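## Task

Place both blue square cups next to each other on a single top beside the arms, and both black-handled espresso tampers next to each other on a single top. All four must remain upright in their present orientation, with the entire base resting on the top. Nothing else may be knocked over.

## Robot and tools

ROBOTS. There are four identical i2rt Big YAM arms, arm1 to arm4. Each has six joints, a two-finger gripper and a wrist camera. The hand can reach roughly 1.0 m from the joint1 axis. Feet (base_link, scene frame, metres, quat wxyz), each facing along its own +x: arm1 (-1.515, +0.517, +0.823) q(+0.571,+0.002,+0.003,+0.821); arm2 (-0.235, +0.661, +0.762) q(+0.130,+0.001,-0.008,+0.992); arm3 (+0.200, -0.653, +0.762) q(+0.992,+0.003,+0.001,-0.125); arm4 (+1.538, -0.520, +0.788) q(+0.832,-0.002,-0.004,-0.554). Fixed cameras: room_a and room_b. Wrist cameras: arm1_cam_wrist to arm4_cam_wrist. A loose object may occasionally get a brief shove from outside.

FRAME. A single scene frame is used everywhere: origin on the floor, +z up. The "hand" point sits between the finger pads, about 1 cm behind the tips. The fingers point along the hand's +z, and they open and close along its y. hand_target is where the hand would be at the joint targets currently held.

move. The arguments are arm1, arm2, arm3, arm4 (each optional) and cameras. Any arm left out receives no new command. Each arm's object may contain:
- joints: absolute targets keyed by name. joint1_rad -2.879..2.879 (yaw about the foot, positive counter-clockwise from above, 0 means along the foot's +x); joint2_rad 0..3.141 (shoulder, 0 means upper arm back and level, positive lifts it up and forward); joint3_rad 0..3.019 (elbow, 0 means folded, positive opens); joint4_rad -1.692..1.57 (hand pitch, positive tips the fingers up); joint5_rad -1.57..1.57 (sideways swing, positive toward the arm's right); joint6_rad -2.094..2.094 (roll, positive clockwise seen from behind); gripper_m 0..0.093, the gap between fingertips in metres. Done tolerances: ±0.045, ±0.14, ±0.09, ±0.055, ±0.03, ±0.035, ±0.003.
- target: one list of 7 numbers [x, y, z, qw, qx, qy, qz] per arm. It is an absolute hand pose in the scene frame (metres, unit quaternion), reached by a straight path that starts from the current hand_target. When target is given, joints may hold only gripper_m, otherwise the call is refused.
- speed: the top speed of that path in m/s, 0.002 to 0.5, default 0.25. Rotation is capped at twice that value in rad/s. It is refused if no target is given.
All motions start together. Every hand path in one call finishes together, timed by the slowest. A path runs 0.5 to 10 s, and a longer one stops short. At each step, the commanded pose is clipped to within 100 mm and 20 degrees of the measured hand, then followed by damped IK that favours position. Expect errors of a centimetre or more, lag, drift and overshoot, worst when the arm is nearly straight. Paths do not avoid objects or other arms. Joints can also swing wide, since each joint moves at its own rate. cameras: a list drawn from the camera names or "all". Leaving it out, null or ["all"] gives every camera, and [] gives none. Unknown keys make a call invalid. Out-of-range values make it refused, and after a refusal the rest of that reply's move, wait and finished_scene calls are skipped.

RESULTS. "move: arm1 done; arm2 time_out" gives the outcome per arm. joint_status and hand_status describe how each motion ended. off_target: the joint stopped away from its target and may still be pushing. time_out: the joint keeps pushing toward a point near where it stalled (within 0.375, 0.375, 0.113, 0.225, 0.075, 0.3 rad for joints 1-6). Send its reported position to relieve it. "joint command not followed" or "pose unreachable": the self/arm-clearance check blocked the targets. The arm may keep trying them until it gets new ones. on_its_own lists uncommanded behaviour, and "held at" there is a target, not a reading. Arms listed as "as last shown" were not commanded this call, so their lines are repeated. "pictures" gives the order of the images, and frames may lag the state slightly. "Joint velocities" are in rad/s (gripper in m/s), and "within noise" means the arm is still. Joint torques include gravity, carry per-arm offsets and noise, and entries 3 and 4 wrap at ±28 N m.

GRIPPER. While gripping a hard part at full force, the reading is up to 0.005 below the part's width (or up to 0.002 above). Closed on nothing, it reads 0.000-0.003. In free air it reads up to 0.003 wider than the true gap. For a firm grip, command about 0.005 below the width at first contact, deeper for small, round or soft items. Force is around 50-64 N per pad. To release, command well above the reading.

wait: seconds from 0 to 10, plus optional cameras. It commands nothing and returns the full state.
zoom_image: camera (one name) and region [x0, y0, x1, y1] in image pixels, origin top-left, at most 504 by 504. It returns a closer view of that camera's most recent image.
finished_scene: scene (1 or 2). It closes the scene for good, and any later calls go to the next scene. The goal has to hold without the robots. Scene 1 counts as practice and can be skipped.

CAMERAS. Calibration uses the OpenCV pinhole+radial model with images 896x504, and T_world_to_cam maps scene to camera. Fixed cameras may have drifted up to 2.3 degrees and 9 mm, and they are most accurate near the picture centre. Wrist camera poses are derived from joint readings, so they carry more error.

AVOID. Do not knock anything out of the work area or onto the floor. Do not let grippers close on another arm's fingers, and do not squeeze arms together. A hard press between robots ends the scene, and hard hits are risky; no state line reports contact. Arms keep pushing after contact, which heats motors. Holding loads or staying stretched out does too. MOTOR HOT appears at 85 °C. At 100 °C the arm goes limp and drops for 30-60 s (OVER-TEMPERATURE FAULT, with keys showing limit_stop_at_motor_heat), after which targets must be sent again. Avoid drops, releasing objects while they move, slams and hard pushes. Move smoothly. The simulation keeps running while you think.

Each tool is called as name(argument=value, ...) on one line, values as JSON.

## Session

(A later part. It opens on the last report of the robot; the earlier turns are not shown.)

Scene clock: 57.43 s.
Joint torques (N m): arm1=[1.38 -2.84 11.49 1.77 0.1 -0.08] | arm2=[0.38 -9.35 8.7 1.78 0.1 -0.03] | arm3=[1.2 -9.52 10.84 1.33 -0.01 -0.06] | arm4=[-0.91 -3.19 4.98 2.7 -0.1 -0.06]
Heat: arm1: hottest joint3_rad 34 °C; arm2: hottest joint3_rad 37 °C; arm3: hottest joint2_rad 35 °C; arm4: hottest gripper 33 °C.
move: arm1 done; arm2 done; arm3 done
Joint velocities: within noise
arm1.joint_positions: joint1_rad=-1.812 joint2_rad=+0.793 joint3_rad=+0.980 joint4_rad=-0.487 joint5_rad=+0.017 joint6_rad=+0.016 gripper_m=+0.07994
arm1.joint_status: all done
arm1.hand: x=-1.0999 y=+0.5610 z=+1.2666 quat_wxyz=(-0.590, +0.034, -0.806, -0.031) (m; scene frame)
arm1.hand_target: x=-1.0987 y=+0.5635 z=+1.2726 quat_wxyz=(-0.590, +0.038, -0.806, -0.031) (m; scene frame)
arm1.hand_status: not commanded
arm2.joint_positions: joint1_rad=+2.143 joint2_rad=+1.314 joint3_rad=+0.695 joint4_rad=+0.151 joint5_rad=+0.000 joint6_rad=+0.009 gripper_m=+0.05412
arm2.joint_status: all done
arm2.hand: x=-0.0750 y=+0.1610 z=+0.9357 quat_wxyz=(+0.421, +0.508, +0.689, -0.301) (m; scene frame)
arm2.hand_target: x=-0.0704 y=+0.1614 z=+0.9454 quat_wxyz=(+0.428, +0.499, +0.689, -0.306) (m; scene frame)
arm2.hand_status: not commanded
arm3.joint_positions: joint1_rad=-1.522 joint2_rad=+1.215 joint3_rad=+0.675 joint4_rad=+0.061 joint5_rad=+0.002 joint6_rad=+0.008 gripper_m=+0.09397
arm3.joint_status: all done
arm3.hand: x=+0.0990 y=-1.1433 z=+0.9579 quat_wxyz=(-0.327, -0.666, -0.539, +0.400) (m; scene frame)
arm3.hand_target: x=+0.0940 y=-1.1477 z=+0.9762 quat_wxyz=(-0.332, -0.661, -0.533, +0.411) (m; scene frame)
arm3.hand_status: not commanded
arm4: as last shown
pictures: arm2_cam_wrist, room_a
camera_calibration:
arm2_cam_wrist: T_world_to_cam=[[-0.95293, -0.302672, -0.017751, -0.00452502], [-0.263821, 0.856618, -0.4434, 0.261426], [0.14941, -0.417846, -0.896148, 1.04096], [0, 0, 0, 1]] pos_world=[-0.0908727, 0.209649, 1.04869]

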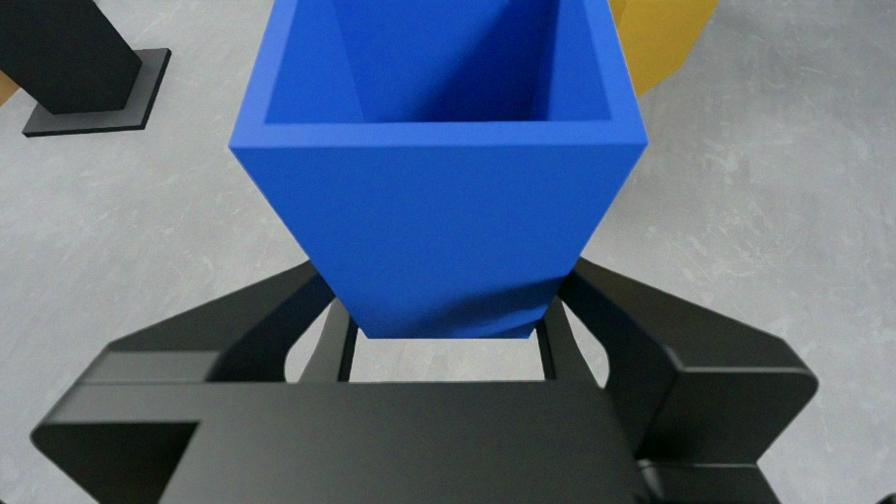

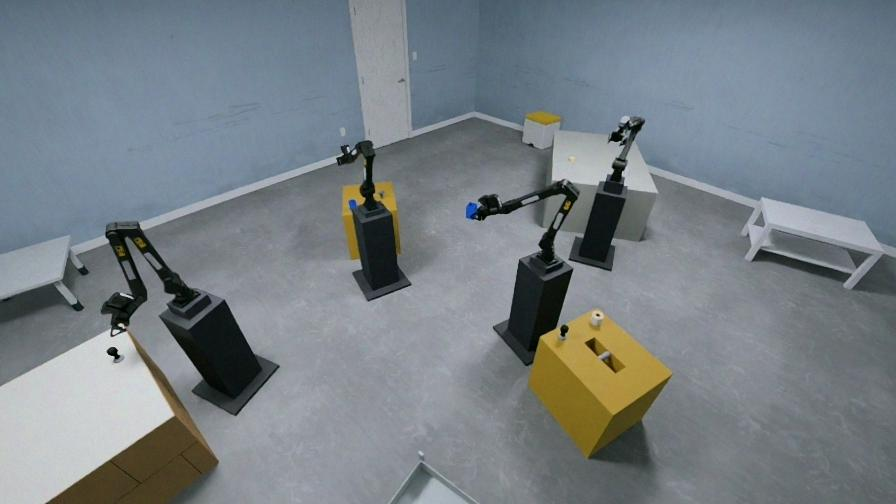

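move(arm2={"target":[-0.010,-0.010,0.958,0.4235,0.4994,0.6910,-0.3060],"speed":0.15}, arm3={"joints":{"joint1_rad":2.14,"joint2_rad":0.95,"joint3_rad":0.65,"joint4_rad":-0.2,"joint5_rad":0,"joint6_rad":0}}, cameras=[])

move(arm3={"target":[0.025,-0.123,1.066,0.2929,-0.7019,0.5072,0.4053],"speed":0.15}, cameras=["arm2_cam_wrist","arm3_cam_wrist","room_b"])

Scene clock: 61.30 s.
Joint torques (N m): arm1=[0.32 -2.96 11.54 1.95 0.1 -0.1] | arm2=[0.97 -12.81 12.53 1.59 0.27 -0.05] | arm3=[2.26 -5.07 9.35 1.35 0 -0.09] | arm4=[-0.73 -3.37 4.93 2.7 -0.11 -0.07]
Heat: arm1: hottest joint3_rad 34 °C; arm2: hottest joint3_rad 37 °C; arm3: hottest joint2_rad 35 °C; arm4: hottest gripper 33 °C.
move: arm2 off_target; arm3 done
Joint velocities: within noise
arm1, arm4: as last shown
arm2.joint_positions: joint1_rad=+2.146 joint2_rad=+1.699 joint3_rad=+1.172 joint4_rad=+0.039 joint5_rad=+0.007 joint6_rad=+0.009 gripper_m=+0.05412
arm2.joint_status: not commanded
arm2.hand: x=-0.0243 y=+0.0058 z=+0.9423 quat_wxyz=(+0.413, +0.511, +0.692, -0.298) (m; scene frame)
arm2.hand_target: x=-0.0104 y=-0.0084 z=+0.9584 quat_wxyz=(+0.424, +0.499, +0.691, -0.306) (m; scene frame)
arm2.hand_status: off_target (0.026 m and 2.0 deg from the pose sent, 0.184 m and 1.2 deg at the start)
arm3.joint_positions: joint1_rad=+2.133 joint2_rad=+0.953 joint3_rad=+0.653 joint4_rad=-0.188 joint5_rad=+0.001 joint6_rad=+0.008 gripper_m=+0.09399
arm3.joint_status: all done
arm3.hand: x=+0.0653 y=-0.2358 z=+1.0147 quat_wxyz=(-0.304, +0.689, -0.506, -0.419) (m; scene frame)
arm3.hand_target: x=+0.0632 y=-0.2388 z=+1.0119 quat_wxyz=(-0.301, +0.696, -0.503, -0.415) (m; scene frame)
arm3.hand_status: not commanded
pictures: none
No camera images: "cameras" was empty.

Scene clock: 62.93 s.
Joint torques (N m): arm1=[0.97 -2.14 11.6 1.89 0.1 -0.11] | arm2=[1.03 -12.34 12.45 1.52 0.26 -0.05] | arm3=[2.2 -8.76 14.94 1.26 -0.08 -0.09] | arm4=[-0.79 -3.49 4.98 2.65 -0.11 -0.07]
Heat: arm1: hottest joint3_rad 34 °C; arm2: hottest joint3_rad 37 °C; arm3: hottest joint2_rad 35 °C; arm4: hottest gripper 33 °C.
move: arm3 off_target
Joint velocities: within noise
arm1, arm2, arm4: as last shown
arm2.hand: x=-0.0243 y=+0.0058 z=+0.9421 quat_wxyz=(+0.413, +0.511, +0.692, -0.298) (m; scene frame)
arm2.hand_target: x=-0.0104 y=-0.0084 z=+0.9582 quat_wxyz=(+0.424, +0.499, +0.691, -0.306) (m; scene frame)
arm3.joint_positions: joint1_rad=+2.133 joint2_rad=+1.257 joint3_rad=+0.975 joint4_rad=-0.287 joint5_rad=+0.000 joint6_rad=+0.008 gripper_m=+0.09399
arm3.joint_status: not commanded
arm3.hand: x=+0.0334 y=-0.1371 z=+1.0380 quat_wxyz=(-0.283, +0.706, -0.518, -0.391) (m; scene frame)
arm3.hand_target: x=+0.0256 y=-0.1248 z=+1.0659 quat_wxyz=(-0.293, +0.702, -0.507, -0.406) (m; scene frame)
arm3.hand_status: off_target (0.032 m and 2.3 deg from the pose sent, 0.130 m and 2.5 deg at the start)
pictures: arm2_cam_wrist, arm3_cam_wrist, room_b
camera_calibration:
arm2_cam_wrist: T_world_to_cam=[[-0.954161, -0.298957, -0.0142182, -0.00645682], [-0.264788, 0.865343, -0.425521, 0.39361], [0.139516, -0.402251, -0.904837, 0.98217], [0, 0, 0, 1]] pos_world=[-0.0389661, 0.0525402, 1.0561]
arm3_cam_wrist: T_world_to_cam=[[0.959278, 0.28246, -0.00166558, 0.00708799], [0.260163, -0.885818, -0.384242, 0.274033], [-0.110008, 0.368161, -0.923231, 1.13195], [0, 0, 0, 1]] pos_world=[0.0464317, -0.175999, 1.15036]

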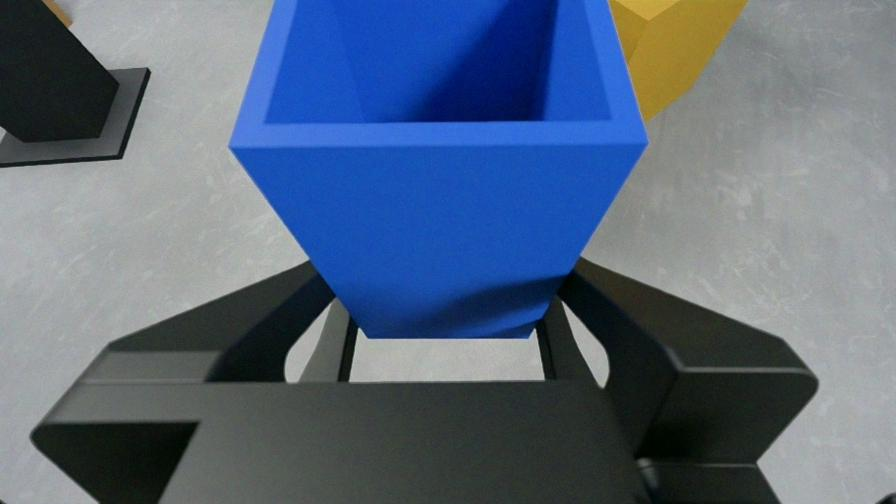

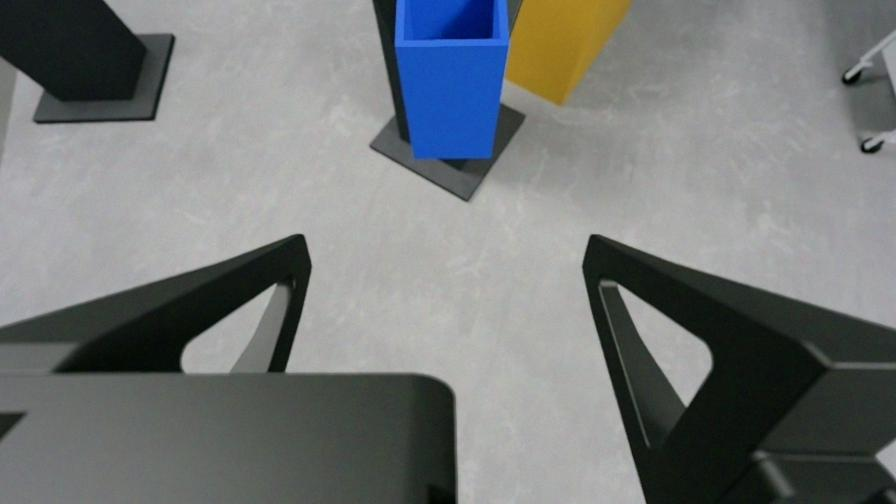

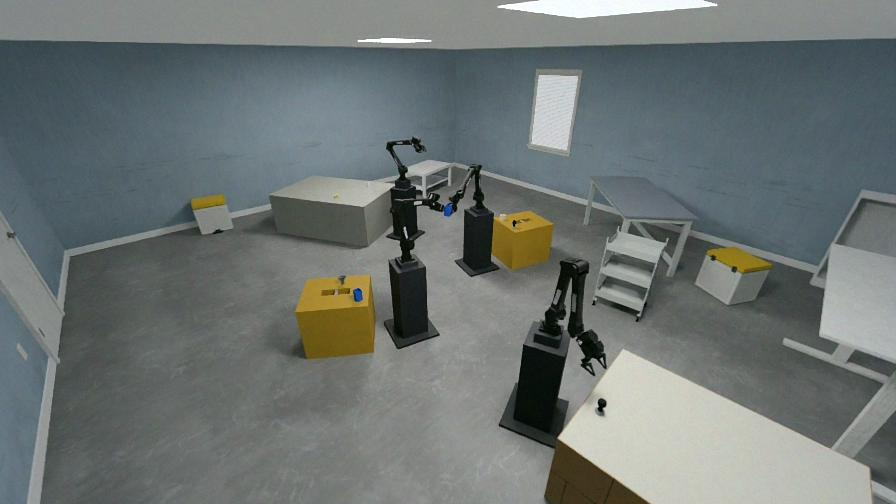

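move(arm3={"target":[0.009,-0.049,1.054,0.2929,-0.7019,0.5072,0.4053],"speed":0.1}, cameras=["arm3_cam_wrist"])

Scene clock: 65.40 s.
Joint torques (N m): arm1=[0.79 -3.19 11.6 1.89 0.11 -0.15] | arm2=[0.79 -12.51 12.55 1.62 0.27 -0.04] | arm3=[1.26 -12.1 14.75 2.8 -0.1 -0.12] | arm4=[-0.91 -3.31 5.01 2.67 -0.09 -0.06]
Heat: arm1: hottest joint3_rad 35 °C; arm2: hottest joint3_rad 37 °C; arm3: hottest joint2_rad 35 °C; arm4: hottest gripper 33 °C.
move: arm3 off_target
Joint velocities: within noise
arm1, arm2: as last shown
arm3.joint_positions: joint1_rad=+2.131 joint2_rad=+1.460 joint3_rad=+1.141 joint4_rad=-0.283 joint5_rad=-0.013 joint6_rad=+0.003 gripper_m=+0.09399
arm3.joint_status: not commanded
arm3.hand: x=+0.0112 y=-0.0716 z=+1.0210 quat_wxyz=(-0.271, +0.715, -0.519, -0.382) (m; scene frame)
arm3.hand_target: x=+0.0099 y=-0.0518 z=+1.0543 quat_wxyz=(-0.293, +0.702, -0.507, -0.405) (m; scene frame)
arm3.hand_status: off_target (0.040 m and 4.2 deg from the pose sent, 0.093 m and 2.3 deg at the start)
arm4.joint_positions: joint1_rad=+1.006 joint2_rad=+1.659 joint3_rad=+0.224 joint4_rad=+0.795 joint5_rad=+0.000 joint6_rad=+0.013 gripper_m=+0.09396
arm4.joint_status: not commanded
arm4.hand: x=+1.9042 y=-0.5828 z=+0.7671 quat_wxyz=(-0.450, -0.080, -0.889, +0.038) (m; scene frame)
arm4.hand_target: x=+1.9156 y=-0.5900 z=+0.7703 quat_wxyz=(-0.460, -0.082, -0.883, +0.043) (m; scene frame)
arm4.hand_status: not commanded
pictures: arm3_cam_wrist
camera_calibration:
arm3_cam_wrist: T_world_to_cam=[[0.955927, 0.293578, -0.00399311, 0.0131277], [0.273284, -0.894655, -0.353425, 0.299129], [-0.10733, 0.336757, -0.935454, 1.09986], [0, 0, 0, 1]] pos_world=[0.0237516, -0.106622, 1.13464]

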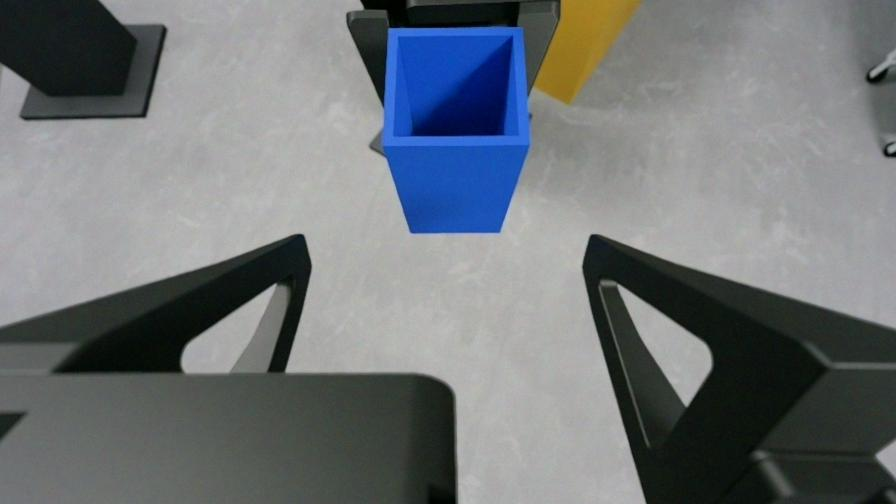

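move(arm3={"target":[-0.007,0.010,1.020,0.2929,-0.7019,0.5072,0.4053],"speed":0.08}, cameras=["arm3_cam_wrist","arm2_cam_wrist"])

Scene clock: 67.63 s.
Joint torques (N m): arm1=[1.14 -2.37 11.59 2.06 0.16 -0.07] | arm2=[1.03 -12.63 12.52 1.57 0.27 -0.05] | arm3=[1.14 -15.09 14.48 2.86 -0.1 -0.11] | arm4=[-0.73 -3.37 5.03 2.67 -0.1 -0.06]
Heat: arm1: hottest joint3_rad 35 °C; arm2: hottest joint3_rad 37 °C; arm3: hottest joint2_rad 35 °C; arm4: hottest gripper 33 °C.
move: arm3 off_target
Joint velocities: within noise
arm1, arm2, arm4: as last shown
arm3.joint_positions: joint1_rad=+2.128 joint2_rad=+1.640 joint3_rad=+1.259 joint4_rad=-0.222 joint5_rad=-0.017 joint6_rad=+0.001 gripper_m=+0.09399
arm3.joint_status: not commanded
arm3.hand: x=-0.0053 y=-0.0136 z=+0.9881 quat_wxyz=(-0.271, +0.715, -0.519, -0.382) (m; scene frame)
arm3.hand_target: x=-0.0061 y=+0.0072 z=+1.0204 quat_wxyz=(-0.293, +0.702, -0.507, -0.405) (m; scene frame)
arm3.hand_status: off_target (0.040 m and 4.2 deg from the pose sent, 0.084 m and 4.2 deg at the start)
pictures: arm2_cam_wrist, arm3_cam_wrist
camera_calibration:
arm2_cam_wrist: T_world_to_cam=[[-0.954161, -0.298957, -0.0142182, -0.00645682], [-0.264788, 0.865343, -0.425521, 0.39361], [0.139516, -0.402251, -0.904837, 0.98217], [0, 0, 0, 1]] pos_world=[-0.0389661, 0.0525402, 1.0561]
arm3_cam_wrist: T_world_to_cam=[[0.95586, 0.293795, -0.0040498, 0.0116611], [0.273595, -0.894994, -0.352323, 0.342814], [-0.107135, 0.335663, -0.93587, 1.04813], [0, 0, 0, 1]] pos_world=[0.00735261, -0.0484261, 1.10174]

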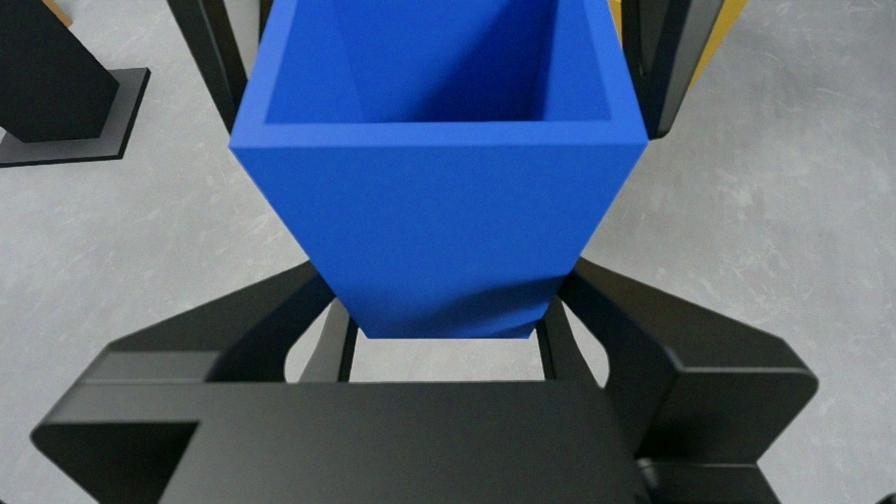

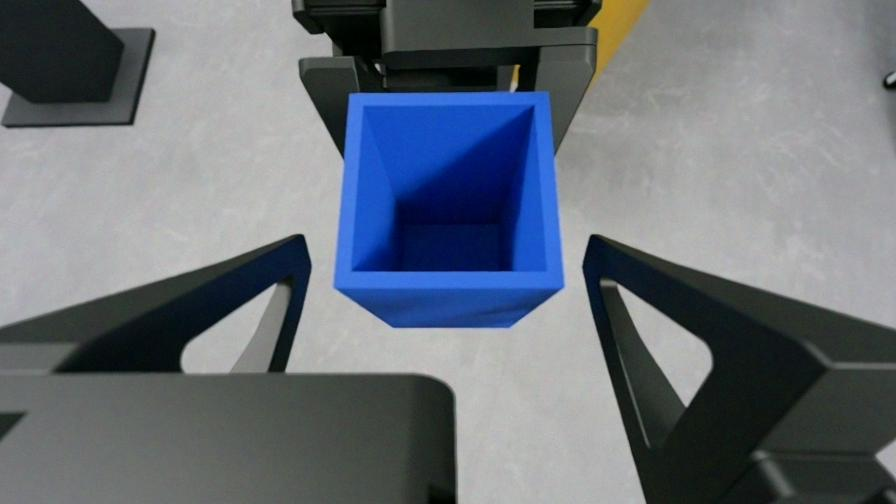

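move(arm3={"joints":{"gripper_m":0.045}}, cameras=["arm3_cam_wrist","arm2_cam_wrist"])

Scene clock: 68.73 s.
Joint torques (N m): arm1=[0.79 -2.84 11.7 1.83 0.08 -0.03] | arm2=[0.91 -12.86 12.49 1.69 0.2 0.01] | arm3=[1.2 -15.03 14.49 2.85 -0.08 -0.1] | arm4=[-0.85 -3.31 4.98 2.7 -0.09 -0.06]
Heat: arm1: hottest joint3_rad 35 °C; arm2: hottest joint3_rad 37 °C; arm3: hottest joint2_rad 35 °C; arm4: hottest gripper 33 °C.
move: arm3 off_target
Joint velocities: within noise
arm1, arm2, arm4: as last shown
arm2.joint_positions: joint1_rad=+2.146 joint2_rad=+1.699 joint3_rad=+1.172 joint4_rad=+0.039 joint5_rad=+0.009 joint6_rad=+0.007 gripper_m=+0.05412
arm2.hand: x=-0.0244 y=+0.0057 z=+0.9421 quat_wxyz=(+0.412, +0.511, +0.693, -0.299) (m; scene frame)
arm3.joint_positions: joint1_rad=+2.126 joint2_rad=+1.640 joint3_rad=+1.259 joint4_rad=-0.222 joint5_rad=-0.017 joint6_rad=-0.001 gripper_m=+0.05265
arm3.joint_status: gripper_m off_target (ended at +0.05268, target +0.04500)
arm3.hand: x=-0.0046 y=-0.0134 z=+0.9881 quat_wxyz=(-0.272, +0.715, -0.519, -0.381) (m; scene frame)
arm3.hand_target: x=-0.0059 y=+0.0072 z=+1.0204 quat_wxyz=(-0.293, +0.702, -0.507, -0.405) (m; scene frame)
arm3.hand_status: not commanded
pictures: arm2_cam_wrist, arm3_cam_wrist
camera_calibration:
arm2_cam_wrist: T_world_to_cam=[[-0.954453, -0.298125, -0.0118376, -0.00883394], [-0.264986, 0.865257, -0.425574, 0.393716], [0.137117, -0.403054, -0.904846, 0.982098], [0, 0, 0, 1]] pos_world=[-0.0387645, 0.0525395, 1.0561]
arm3_cam_wrist: T_world_to_cam=[[0.955714, 0.294286, -0.00238956, 0.00934357], [0.274601, -0.894648, -0.35242, 0.342883], [-0.10585, 0.336156, -0.935839, 1.04813], [0, 0, 0, 1]] pos_world=[0.00785818, -0.0483239, 1.10174]

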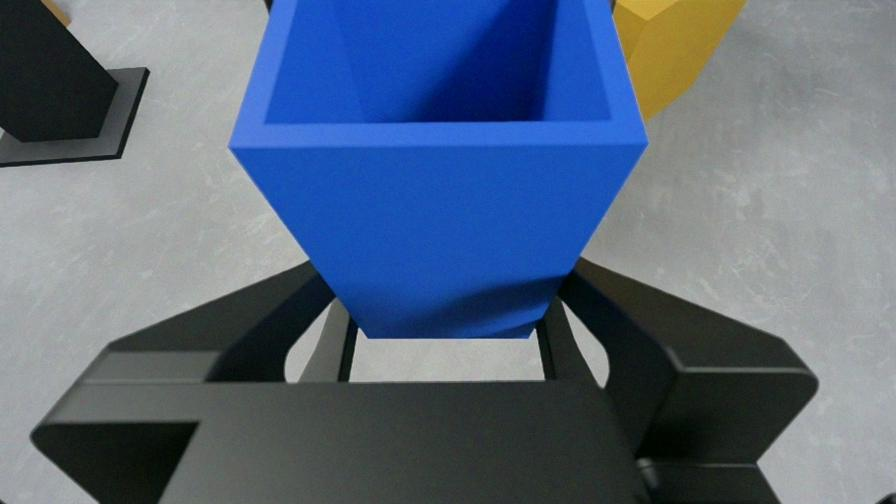

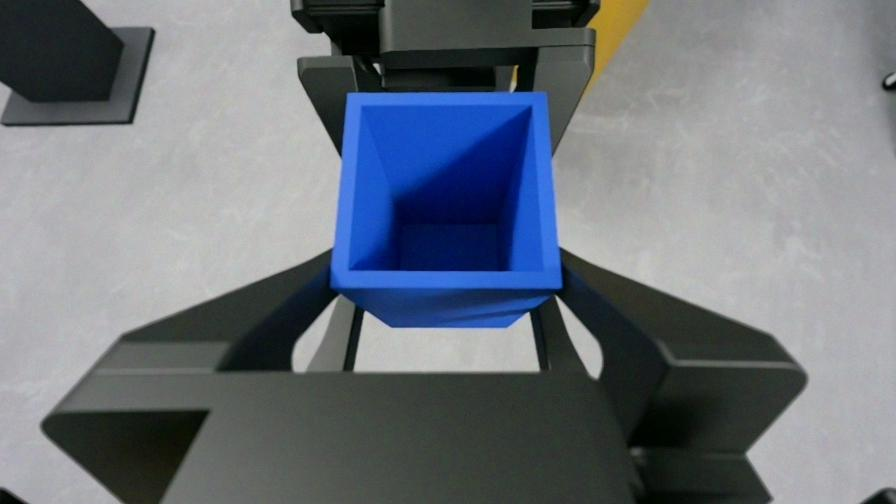

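move(arm2={"joints":{"gripper_m":0.08}}, cameras=[])

move(arm2={"target":[-0.050,0.112,0.960,0.4235,0.4994,0.6910,-0.3060],"speed":0.2}, cameras=["arm3_cam_wrist"])

move(arm2={"joints":{"joint1_rad":-2.0,"joint2_rad":1.3,"joint3_rad":0.3,"joint4_rad":0.35,"gripper_m":0.093}}, arm3={"joints":{"joint1_rad":-1.96,"joint2_rad":1.3,"joint3_rad":0.55,"joint4_rad":0.12,"joint5_rad":0,"joint6_rad":0}}, cameras=["arm3_cam_wrist","arm2_cam_wrist"])

Scene clock: 72.97 s.
Joint torques (N m): arm1=[-0.03 -3.08 11.55 1.74 0.11 -0.14] | arm2=[0.85 -12.4 12.15 1.51 0.18 -0.03] | arm3=[1.2 -15.5 14.46 2.85 -0.08 -0.1] | arm4=[-0.73 -3.25 4.96 2.7 -0.11 -0.05]
Heat: arm1: hottest joint3_rad 36 °C; arm2: hottest joint3_rad 38 °C; arm3: hottest joint3_rad 36 °C; arm4: hottest gripper 33 °C.
move: arm2 done
Joint velocities: within noise
arm1, arm4: as last shown
arm2.joint_positions: joint1_rad=+2.146 joint2_rad=+1.699 joint3_rad=+1.180 joint4_rad=+0.039 joint5_rad=+0.009 joint6_rad=+0.007 gripper_m=+0.07986
arm2.joint_status: all done
arm2.hand: x=-0.0237 y=+0.0034 z=+0.9462 quat_wxyz=(+0.415, +0.510, +0.691, -0.301) (m; scene frame)
arm2.hand_target: x=-0.0104 y=-0.0084 z=+0.9583 quat_wxyz=(+0.424, +0.499, +0.691, -0.306) (m; scene frame)
arm2.hand_status: not commanded
arm3.joint_positions: joint1_rad=+2.126 joint2_rad=+1.644 joint3_rad=+1.259 joint4_rad=-0.222 joint5_rad=-0.017 joint6_rad=-0.001 gripper_m=+0.05265
arm3.joint_status: not commanded
arm3.hand: x=-0.0047 y=-0.0130 z=+0.9854 quat_wxyz=(-0.270, +0.716, -0.519, -0.380) (m; scene frame)
arm3.hand_target: x=-0.0059 y=+0.0072 z=+1.0203 quat_wxyz=(-0.293, +0.702, -0.507, -0.405) (m; scene frame)
arm3.hand_status: not commanded
pictures: none
No camera images: "cameras" was empty.

Scene clock: 74.43 s.
Joint torques (N m): arm1=[0.67 -3.25 11.45 2.07 0.1 -0.13] | arm2=[0.32 -11.46 8.55 2.48 0.23 -0.02] | arm3=[1.26 -15.5 14.46 2.85 -0.08 -0.1] | arm4=[-0.85 -3.31 4.98 2.67 -0.09 -0.05]
Heat: arm1: hottest joint3_rad 36 °C; arm2: hottest joint3_rad 38 °C; arm3: hottest joint2_rad 36 °C; arm4: hottest gripper 33 °C.
move: arm2 off_target
Joint velocities: within noise
arm1, arm3, arm4: as last shown
arm2.joint_positions: joint1_rad=+2.149 joint2_rad=+1.429 joint3_rad=+0.860 joint4_rad=+0.079 joint5_rad=+0.010 joint6_rad=+0.007 gripper_m=+0.07992
arm2.joint_status: not commanded
arm2.hand: x=-0.0574 y=+0.1112 z=+0.9471 quat_wxyz=(+0.412, +0.510, +0.693, -0.298) (m; scene frame)
arm2.hand_target: x=-0.0501 y=+0.1121 z=+0.9600 quat_wxyz=(+0.424, +0.500, +0.691, -0.306) (m; scene frame)
arm2.hand_status: off_target (0.015 m and 2.1 deg from the pose sent, 0.112 m and 1.7 deg at the start)
pictures: arm3_cam_wrist
camera_calibration:
arm3_cam_wrist: T_world_to_cam=[[0.95572, 0.294269, -0.00236238, 0.00932836], [0.275039, -0.896062, -0.348464, 0.338421], [-0.104659, 0.332384, -0.937319, 1.0468], [0, 0, 0, 1]] pos_world=[0.00756296, -0.0474391, 1.09914]

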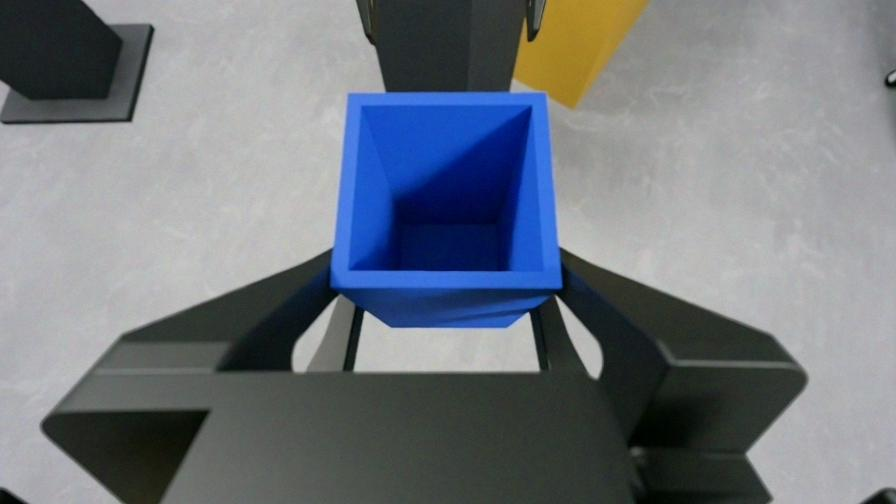

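Scene clock: 77.27 s.
Joint torques (N m): arm1=[1.26 -2.61 11.52 1.94 0.12 -0.13] | arm2=[-1.08 -5.6 6.04 2.1 0.18 -0.03] | arm3=[1.44 -9.76 7.27 2.43 0 0] | arm4=[-0.97 -3.37 5.01 2.7 -0.1 -0.06]
Heat: arm1: hottest joint3_rad 36 °C; arm2: hottest joint3_rad 38 °C; arm3: hottest joint2_rad 36 °C; arm4: hottest gripper 33 °C.
move: arm2 done; arm3 done
Joint velocities: within noise
arm1.joint_positions: joint1_rad=-1.812 joint2_rad=+0.793 joint3_rad=+0.980 joint4_rad=-0.487 joint5_rad=+0.017 joint6_rad=+0.016 gripper_m=+0.07994
arm1.joint_status: not commanded
arm1.hand: x=-1.0999 y=+0.5610 z=+1.2666 quat_wxyz=(-0.590, +0.034, -0.806, -0.031) (m; scene frame)
arm1.hand_target: x=-1.0987 y=+0.5635 z=+1.2726 quat_wxyz=(-0.590, +0.038, -0.806, -0.031) (m; scene frame)
arm1.hand_status: not commanded
arm2.joint_positions: joint1_rad=-1.986 joint2_rad=+1.297 joint3_rad=+0.300 joint4_rad=+0.341 joint5_rad=+0.012 joint6_rad=+0.007 gripper_m=+0.09291
arm2.joint_status: all done
arm2.hand: x=+0.0091 y=+0.9604 z=+0.8092 quat_wxyz=(-0.403, +0.380, -0.810, -0.194) (m; scene frame)
arm2.hand_target: x=+0.0141 y=+0.9577 z=+0.8100 quat_wxyz=(-0.408, +0.376, -0.810, -0.190) (m; scene frame)
arm2.hand_status: not commanded
arm3.joint_positions: joint1_rad=-1.955 joint2_rad=+1.317 joint3_rad=+0.552 joint4_rad=+0.105 joint5_rad=+0.000 joint6_rad=-0.001 gripper_m=+0.05266
arm3.joint_status: all done
arm3.hand: x=-0.0751 y=-1.0253 z=+0.8581 quat_wxyz=(-0.195, -0.802, -0.407, +0.392) (m; scene frame)
arm3.hand_target: x=-0.0778 y=-1.0258 z=+0.8677 quat_wxyz=(-0.201, -0.797, -0.402, +0.404) (m; scene frame)
arm3.hand_status: not commanded
arm4: as last shown
pictures: arm2_cam_wrist, arm3_cam_wrist
camera_calibration:
arm2_cam_wrist: T_world_to_cam=[[0.770578, -0.63724, -0.0116269, 0.615982], [-0.611863, -0.734539, -0.293387, 0.952579], [0.178417, 0.233191, -0.955923, 0.671974], [0, 0, 0, 1]] pos_world=[-0.0117054, 0.935536, 0.928992]
arm3_cam_wrist: T_world_to_cam=[[-0.792855, 0.609308, 0.0111753, 0.554348], [0.581012, 0.761313, -0.287797, 1.0765], [-0.183865, -0.221688, -0.957626, 0.700054], [0, 0, 0, 1]] pos_world=[-0.0572294, -1.00213, 0.97401]

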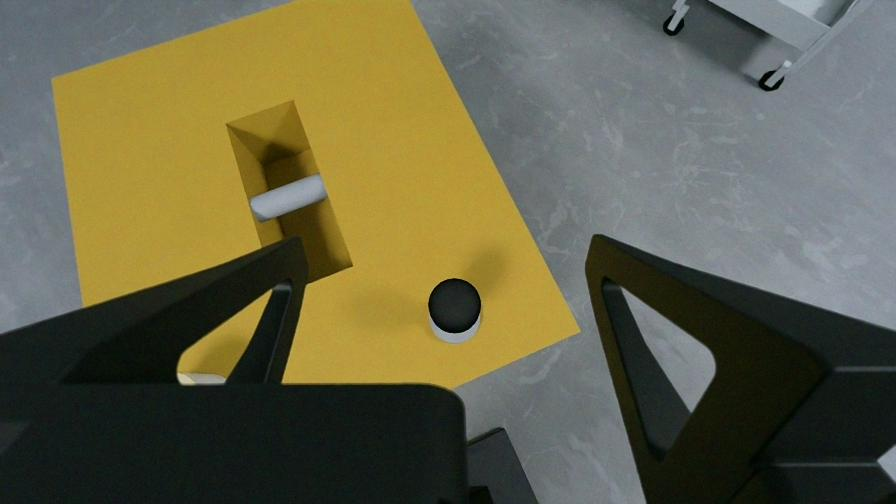

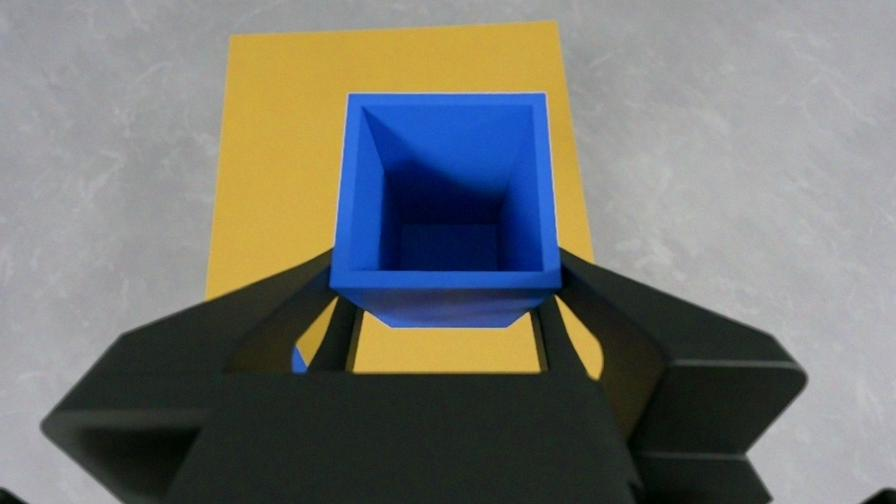

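move(arm3={"target":[-0.052,-0.984,0.66,0.2019,0.7981,0.4006,-0.4022],"speed":0.2}, arm2={"target":[-0.006,0.937,0.65,0.3965,-0.3834,0.8130,0.1870],"speed":0.2}, cameras=["arm2_cam_wrist","arm3_cam_wrist"])

Scene clock: 80.37 s.
Joint torques (N m): arm1=[0.56 -2.73 11.55 1.96 0.11 -0.08] | arm2=[-1.49 -7.65 -0.46 2.48 -0.07 -0.02] | arm3=[1.14 -10.23 1.05 2.95 -0.09 -0.04] | arm4=[-0.79 -3.25 5.03 2.7 -0.1 -0.07]
Heat: arm1: hottest joint3_rad 36 °C; arm2: hottest joint3_rad 37 °C; arm3: hottest joint2_rad 36 °C; arm4: hottest gripper 33 °C.
move: arm2 done; arm3 done
Joint velocities: within noise
arm1, arm4: as last shown
arm2.joint_positions: joint1_rad=-1.988 joint2_rad=+2.187 joint3_rad=+0.269 joint4_rad=+1.241 joint5_rad=+0.009 joint6_rad=+0.002 gripper_m=+0.09291
arm2.joint_status: not commanded
arm2.hand: x=-0.0092 y=+0.9398 z=+0.6533 quat_wxyz=(-0.394, +0.384, -0.813, -0.190) (m; scene frame)
arm2.hand_target: x=-0.0061 y=+0.9370 z=+0.6501 quat_wxyz=(-0.396, +0.383, -0.813, -0.187) (m; scene frame)
arm2.hand_status: done (0.005 m and 0.4 deg from the pose sent, 0.161 m and 1.2 deg at the start)
arm3.joint_positions: joint1_rad=-1.964 joint2_rad=+2.086 joint3_rad=+0.379 joint4_rad=+1.049 joint5_rad=-0.010 joint6_rad=-0.001 gripper_m=+0.05266
arm3.joint_status: not commanded
arm3.hand: x=-0.0457 y=-0.9810 z=+0.6571 quat_wxyz=(-0.198, -0.802, -0.405, +0.391) (m; scene frame)
arm3.hand_target: x=-0.0520 y=-0.9840 z=+0.6601 quat_wxyz=(-0.202, -0.798, -0.401, +0.402) (m; scene frame)
arm3.hand_status: done (0.008 m and 1.5 deg from the pose sent, 0.204 m and 1.7 deg at the start)
pictures: arm2_cam_wrist, arm3_cam_wrist
camera_calibration:
arm2_cam_wrist: T_world_to_cam=[[0.773117, -0.634188, -0.00981763, 0.611142], [-0.612155, -0.742027, -0.273245, 0.874355], [0.166004, 0.21726, -0.961894, 0.549737], [0, 0, 0, 1]] pos_world=[-0.0285021, 0.916937, 0.773703]
arm3_cam_wrist: T_world_to_cam=[[-0.792448, 0.609921, 0.0047771, 0.557638], [0.582782, 0.759453, -0.289131, 0.967017], [-0.179975, -0.226337, -0.957278, 0.518114], [0, 0, 0, 1]] pos_world=[-0.0284134, -0.95725, 0.772909]

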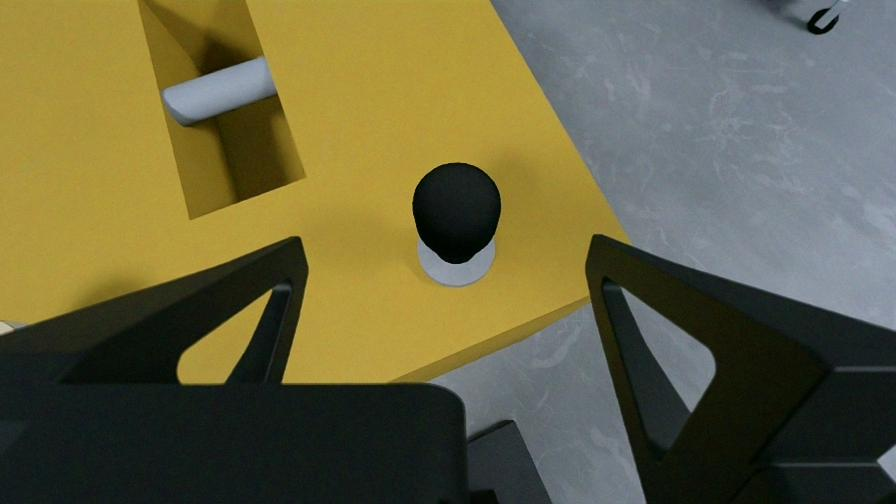

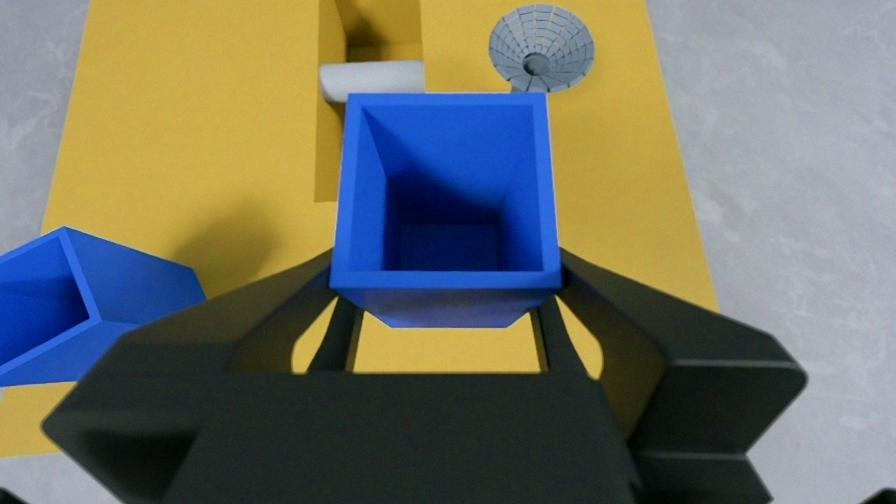

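move(arm3={"target":[-0.056,-0.988,0.575,0.2054,0.7945,0.3988,-0.4092],"speed":0.1}, arm2={"target":[0.028,0.974,0.578,0.3965,-0.3834,0.8130,0.1870],"speed":0.1}, cameras=["arm2_cam_wrist","arm3_cam_wrist","room_a"])

zoom_image(camera="room_a", region=[330, 160, 430, 240])

zoom_image(camera="room_a", region=[520, 260, 620, 360])

Scene clock: 83.23 s.
Joint torques (N m): arm1=[1.2 -3.37 11.52 1.73 0.11 -0.15] | arm2=[-1.03 -9.17 -0.61 2.24 -0.07 -0.06] | arm3=[1.08 -12.22 -0.91 3.02 -0.09 -0.05] | arm4=[-0.73 -3.37 5 2.7 -0.1 -0.08]
Heat: arm1: hottest joint3_rad 37 °C; arm2: hottest joint3_rad 37 °C; arm3: hottest joint2_rad 36 °C; arm4: hottest gripper 33 °C.
move: arm2 done; arm3 done
Joint velocities: within noise
arm1, arm4: as last shown
arm2.joint_positions: joint1_rad=-2.000 joint2_rad=+2.428 joint3_rad=+0.494 joint4_rad=+1.263 joint5_rad=-0.001 joint6_rad=-0.005 gripper_m=+0.09291
arm2.joint_status: not commanded
arm2.hand: x=+0.0258 y=+0.9791 z=+0.5837 quat_wxyz=(-0.397, +0.384, -0.812, -0.191) (m; scene frame)
arm2.hand_target: x=+0.0279 y=+0.9740 z=+0.5781 quat_wxyz=(-0.396, +0.383, -0.813, -0.187) (m; scene frame)
arm2.hand_status: done (0.008 m and 0.5 deg from the pose sent, 0.091 m and 0.4 deg at the start)
arm3.joint_positions: joint1_rad=-1.965 joint2_rad=+2.464 joint3_rad=+0.520 joint4_rad=+1.301 joint5_rad=-0.011 joint6_rad=-0.001 gripper_m=+0.05266
arm3.joint_status: not commanded
arm3.hand: x=-0.0500 y=-0.9856 z=+0.5714 quat_wxyz=(-0.201, -0.800, -0.403, +0.397) (m; scene frame)
arm3.hand_target: x=-0.0558 y=-0.9879 z=+0.5750 quat_wxyz=(-0.205, -0.795, -0.399, +0.409) (m; scene frame)
arm3.hand_status: done (0.007 m and 1.7 deg from the pose sent, 0.083 m and 2.6 deg at the start)
pictures: arm2_cam_wrist, arm3_cam_wrist, room_a
camera_calibration:
arm2_cam_wrist: T_world_to_cam=[[0.773122, -0.634181, -0.00982552, 0.608249], [-0.611132, -0.740698, -0.279078, 0.908006], [0.169708, 0.221766, -0.960218, 0.462935], [0, 0, 0, 1]] pos_world=[0.00609639, 0.955635, 0.703899]
arm3_cam_wrist: T_world_to_cam=[[-0.792315, 0.610099, 0.00397587, 0.558133], [0.580317, 0.755617, -0.303768, 0.952691], [-0.188333, -0.238373, -0.952738, 0.419461], [0, 0, 0, 1]] pos_world=[-0.0316465, -0.960398, 0.686814]

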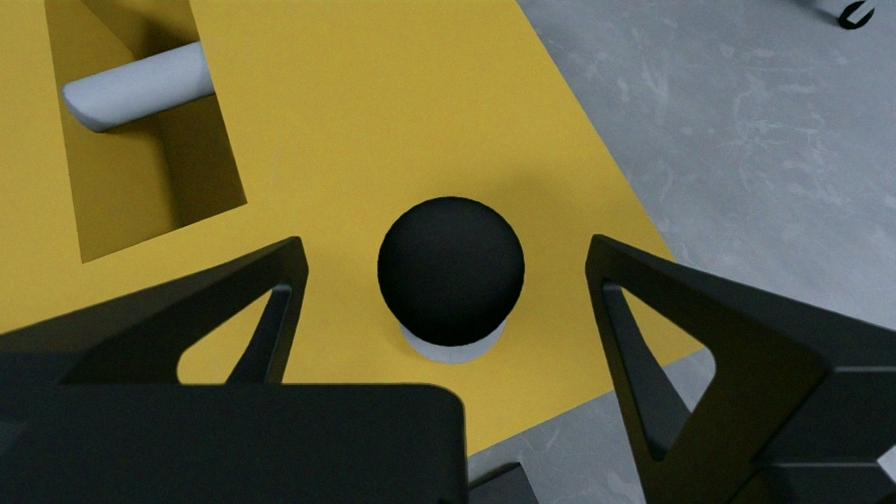

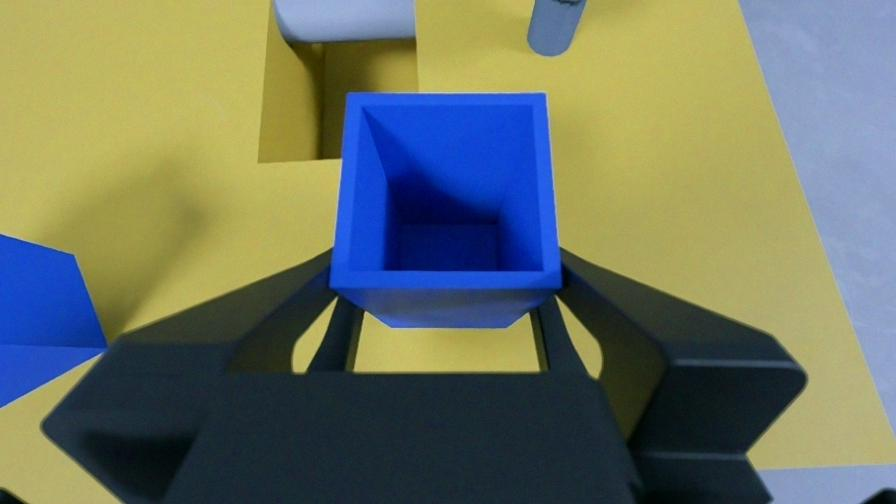

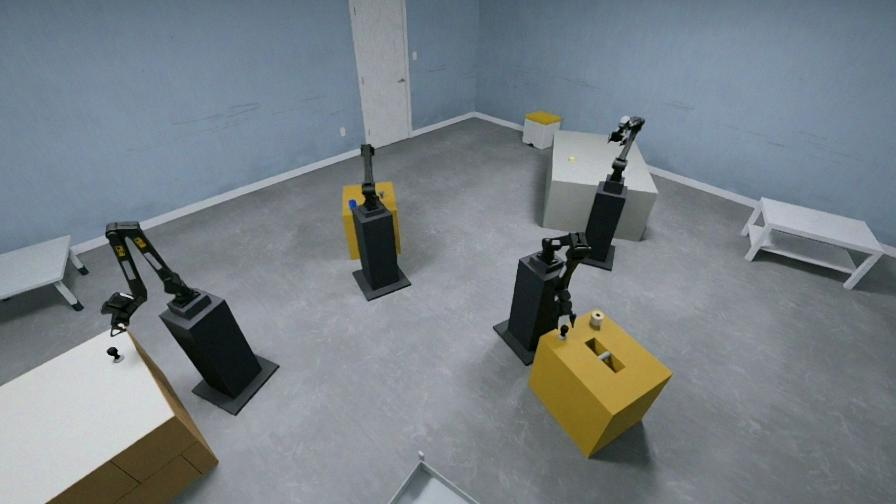

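Scaled by 5.040 from the camera's 896x504 image, which has a finer 1280x720 frame.

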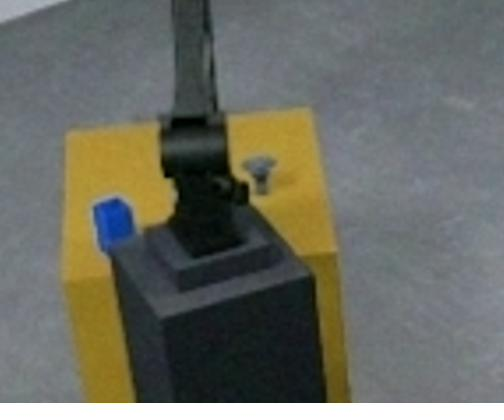

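Scaled by 5.040 from the camera's 896x504 image, which has a finer 1280x720 frame.

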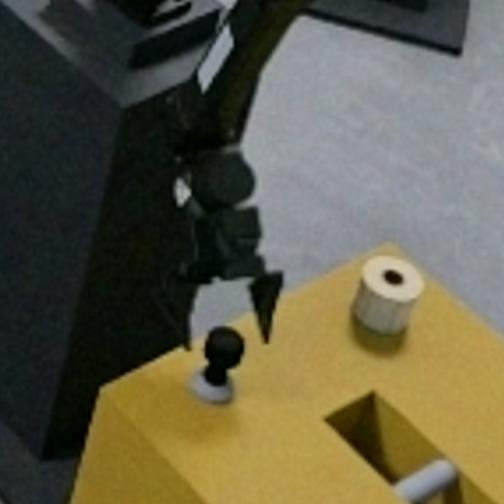

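move(arm3={"target":[-0.056,-0.988,0.565,0.2054,0.7945,0.3988,-0.4092],"speed":0.04}, arm2={"joints":{"gripper_m":0.036}}, cameras=["arm2_cam_wrist","arm3_cam_wrist"])

move(arm3={"target":[-0.056,-0.988,0.557,0.2054,0.7945,0.3988,-0.4092],"speed":0.04}, cameras=["arm3_cam_wrist"])

Scene clock: 84.77 s.
Joint torques (N m): arm1=[0.32 -2.78 11.49 1.92 0.1 -0.13] | arm2=[-0.73 -9.35 -0.59 2.19 -0.08 -0.02] | arm3=[1.14 -11.28 -0.87 2.66 -0.06 -0.04] | arm4=[-0.91 -3.37 4.94 2.7 -0.1 -0.06]
Heat: arm1: hottest joint3_rad 37 °C; arm2: hottest joint3_rad 37 °C; arm3: hottest joint2_rad 36 °C; arm4: hottest gripper 33 °C.
move: arm2 off_target; arm3 done
Joint velocities: within noise
arm1: as last shown
arm2.joint_positions: joint1_rad=-2.002 joint2_rad=+2.428 joint3_rad=+0.495 joint4_rad=+1.263 joint5_rad=-0.001 joint6_rad=-0.006 gripper_m=+0.04491
arm2.joint_status: gripper_m off_target (ended at +0.04494, target +0.03600)
arm2.hand: x=+0.0266 y=+0.9787 z=+0.5837 quat_wxyz=(-0.397, +0.383, -0.812, -0.190) (m; scene frame)
arm2.hand_target: x=+0.0280 y=+0.9740 z=+0.5781 quat_wxyz=(-0.396, +0.383, -0.813, -0.187) (m; scene frame)
arm2.hand_status: not commanded
arm3.joint_positions: joint1_rad=-1.966 joint2_rad=+2.490 joint3_rad=+0.537 joint4_rad=+1.327 joint5_rad=-0.012 joint6_rad=-0.001 gripper_m=+0.05266
arm3.joint_status: not commanded
arm3.hand: x=-0.0526 y=-0.9890 z=+0.5673 quat_wxyz=(-0.205, -0.796, -0.402, +0.404) (m; scene frame)
arm3.hand_target: x=-0.0559 y=-0.9880 z=+0.5650 quat_wxyz=(-0.205, -0.795, -0.399, +0.409) (m; scene frame)
arm3.hand_status: done (0.004 m and 0.7 deg from the pose sent, 0.009 m and 1.7 deg at the start)
arm4.joint_positions: joint1_rad=+1.006 joint2_rad=+1.659 joint3_rad=+0.224 joint4_rad=+0.795 joint5_rad=+0.000 joint6_rad=+0.013 gripper_m=+0.09396
arm4.joint_status: not commanded
arm4.hand: x=+1.9042 y=-0.5828 z=+0.7671 quat_wxyz=(-0.450, -0.080, -0.889, +0.038) (m; scene frame)
arm4.hand_target: x=+1.9156 y=-0.5900 z=+0.7703 quat_wxyz=(-0.460, -0.082, -0.883, +0.043) (m; scene frame)
arm4.hand_status: not commanded
pictures: arm2_cam_wrist, arm3_cam_wrist
camera_calibration:
arm2_cam_wrist: T_world_to_cam=[[0.772198, -0.635313, -0.00933172, 0.608336], [-0.612047, -0.739815, -0.279414, 0.907551], [0.170612, 0.221475, -0.960125, 0.463105], [0, 0, 0, 1]] pos_world=[0.00669664, 0.955337, 0.703898]
arm3_cam_wrist: T_world_to_cam=[[-0.792485, 0.609882, 0.00333425, 0.558245], [0.576823, 0.75128, -0.320708, 0.960618], [-0.198099, -0.252233, -0.947172, 0.396871], [0, 0, 0, 1]] pos_world=[-0.0330856, -0.962053, 0.682122]

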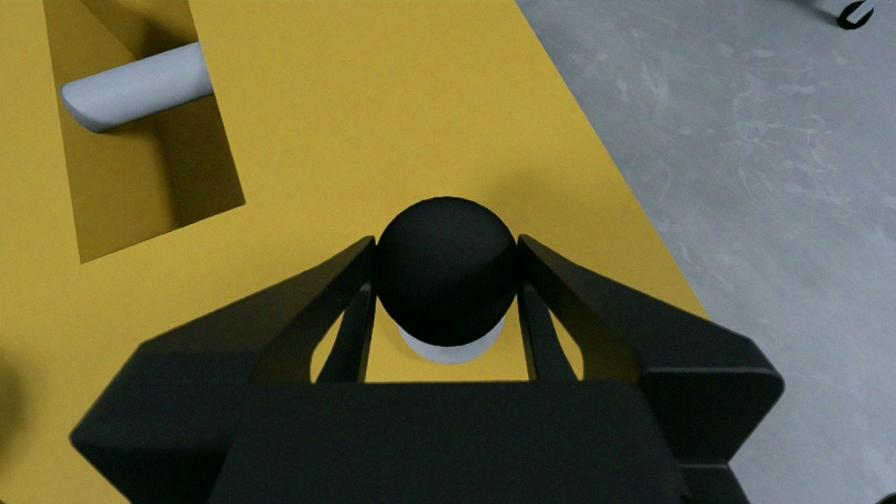

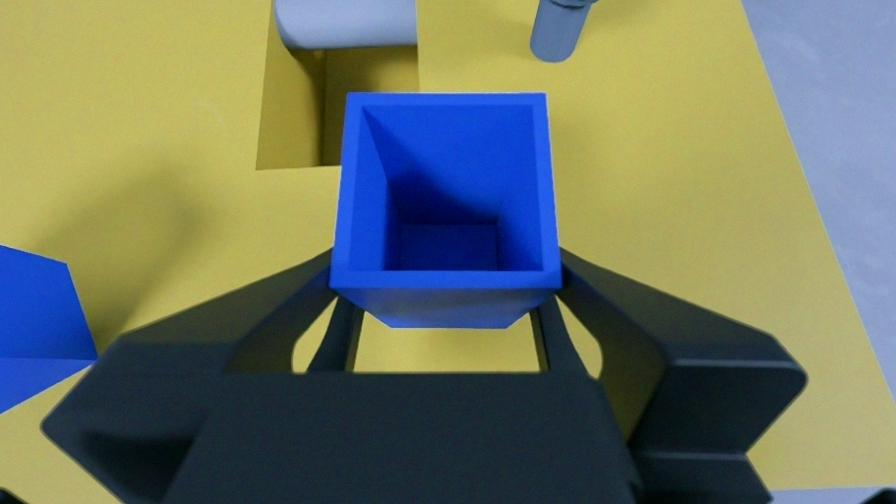

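Scene clock: 85.73 s.
Joint torques (N m): arm1=[0.32 -2.78 11.55 2.04 0.13 -0.06] | arm2=[-1.2 -9.41 -0.59 2.18 -0.07 -0.04] | arm3=[1.14 -10.52 -0.72 2 0 -0.04] | arm4=[-0.67 -3.31 4.93 2.67 -0.1 -0.06]
Heat: arm1: hottest joint3_rad 37 °C; arm2: hottest joint3_rad 37 °C; arm3: hottest joint2_rad 36 °C; arm4: hottest gripper 33 °C.
move: arm3 off_target
Joint velocities: within noise
arm1, arm2, arm4: as last shown
arm3.joint_positions: joint1_rad=-1.966 joint2_rad=+2.505 joint3_rad=+0.550 joint4_rad=+1.355 joint5_rad=-0.013 joint6_rad=-0.001 gripper_m=+0.05266
arm3.joint_status: not commanded
arm3.hand: x=-0.0556 y=-0.9934 z=+0.5673 quat_wxyz=(-0.211, -0.791, -0.399, +0.414) (m; scene frame)
arm3.hand_target: x=-0.0558 y=-0.9879 z=+0.5573 quat_wxyz=(-0.205, -0.795, -0.399, +0.409) (m; scene frame)
arm3.hand_status: off_target (0.012 m and 0.9 deg from the pose sent, 0.011 m and 0.7 deg at the start)
pictures: arm3_cam_wrist
camera_calibration:
arm3_cam_wrist: T_world_to_cam=[[-0.793076, 0.609118, 0.00238983, 0.558249], [0.571183, 0.745035, -0.344488, 0.972717], [-0.211614, -0.27184, -0.938788, 0.370135], [0, 0, 0, 1]] pos_world=[-0.0345405, -0.964131, 0.681234]

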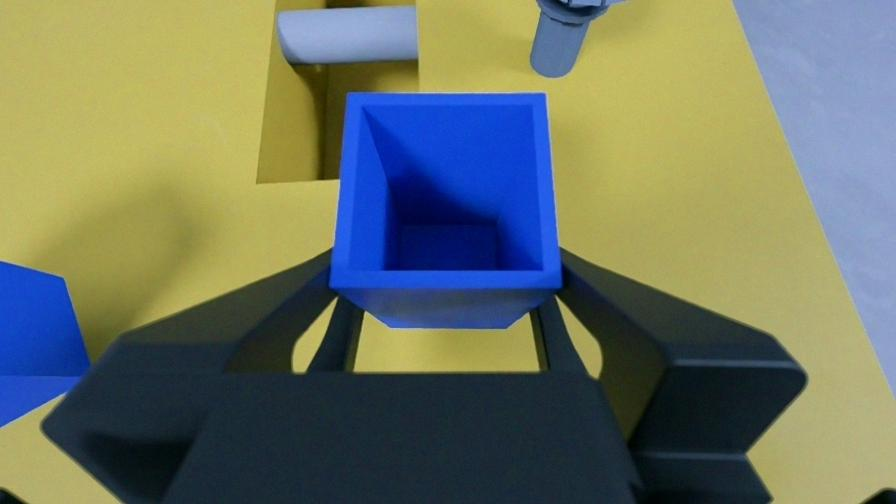

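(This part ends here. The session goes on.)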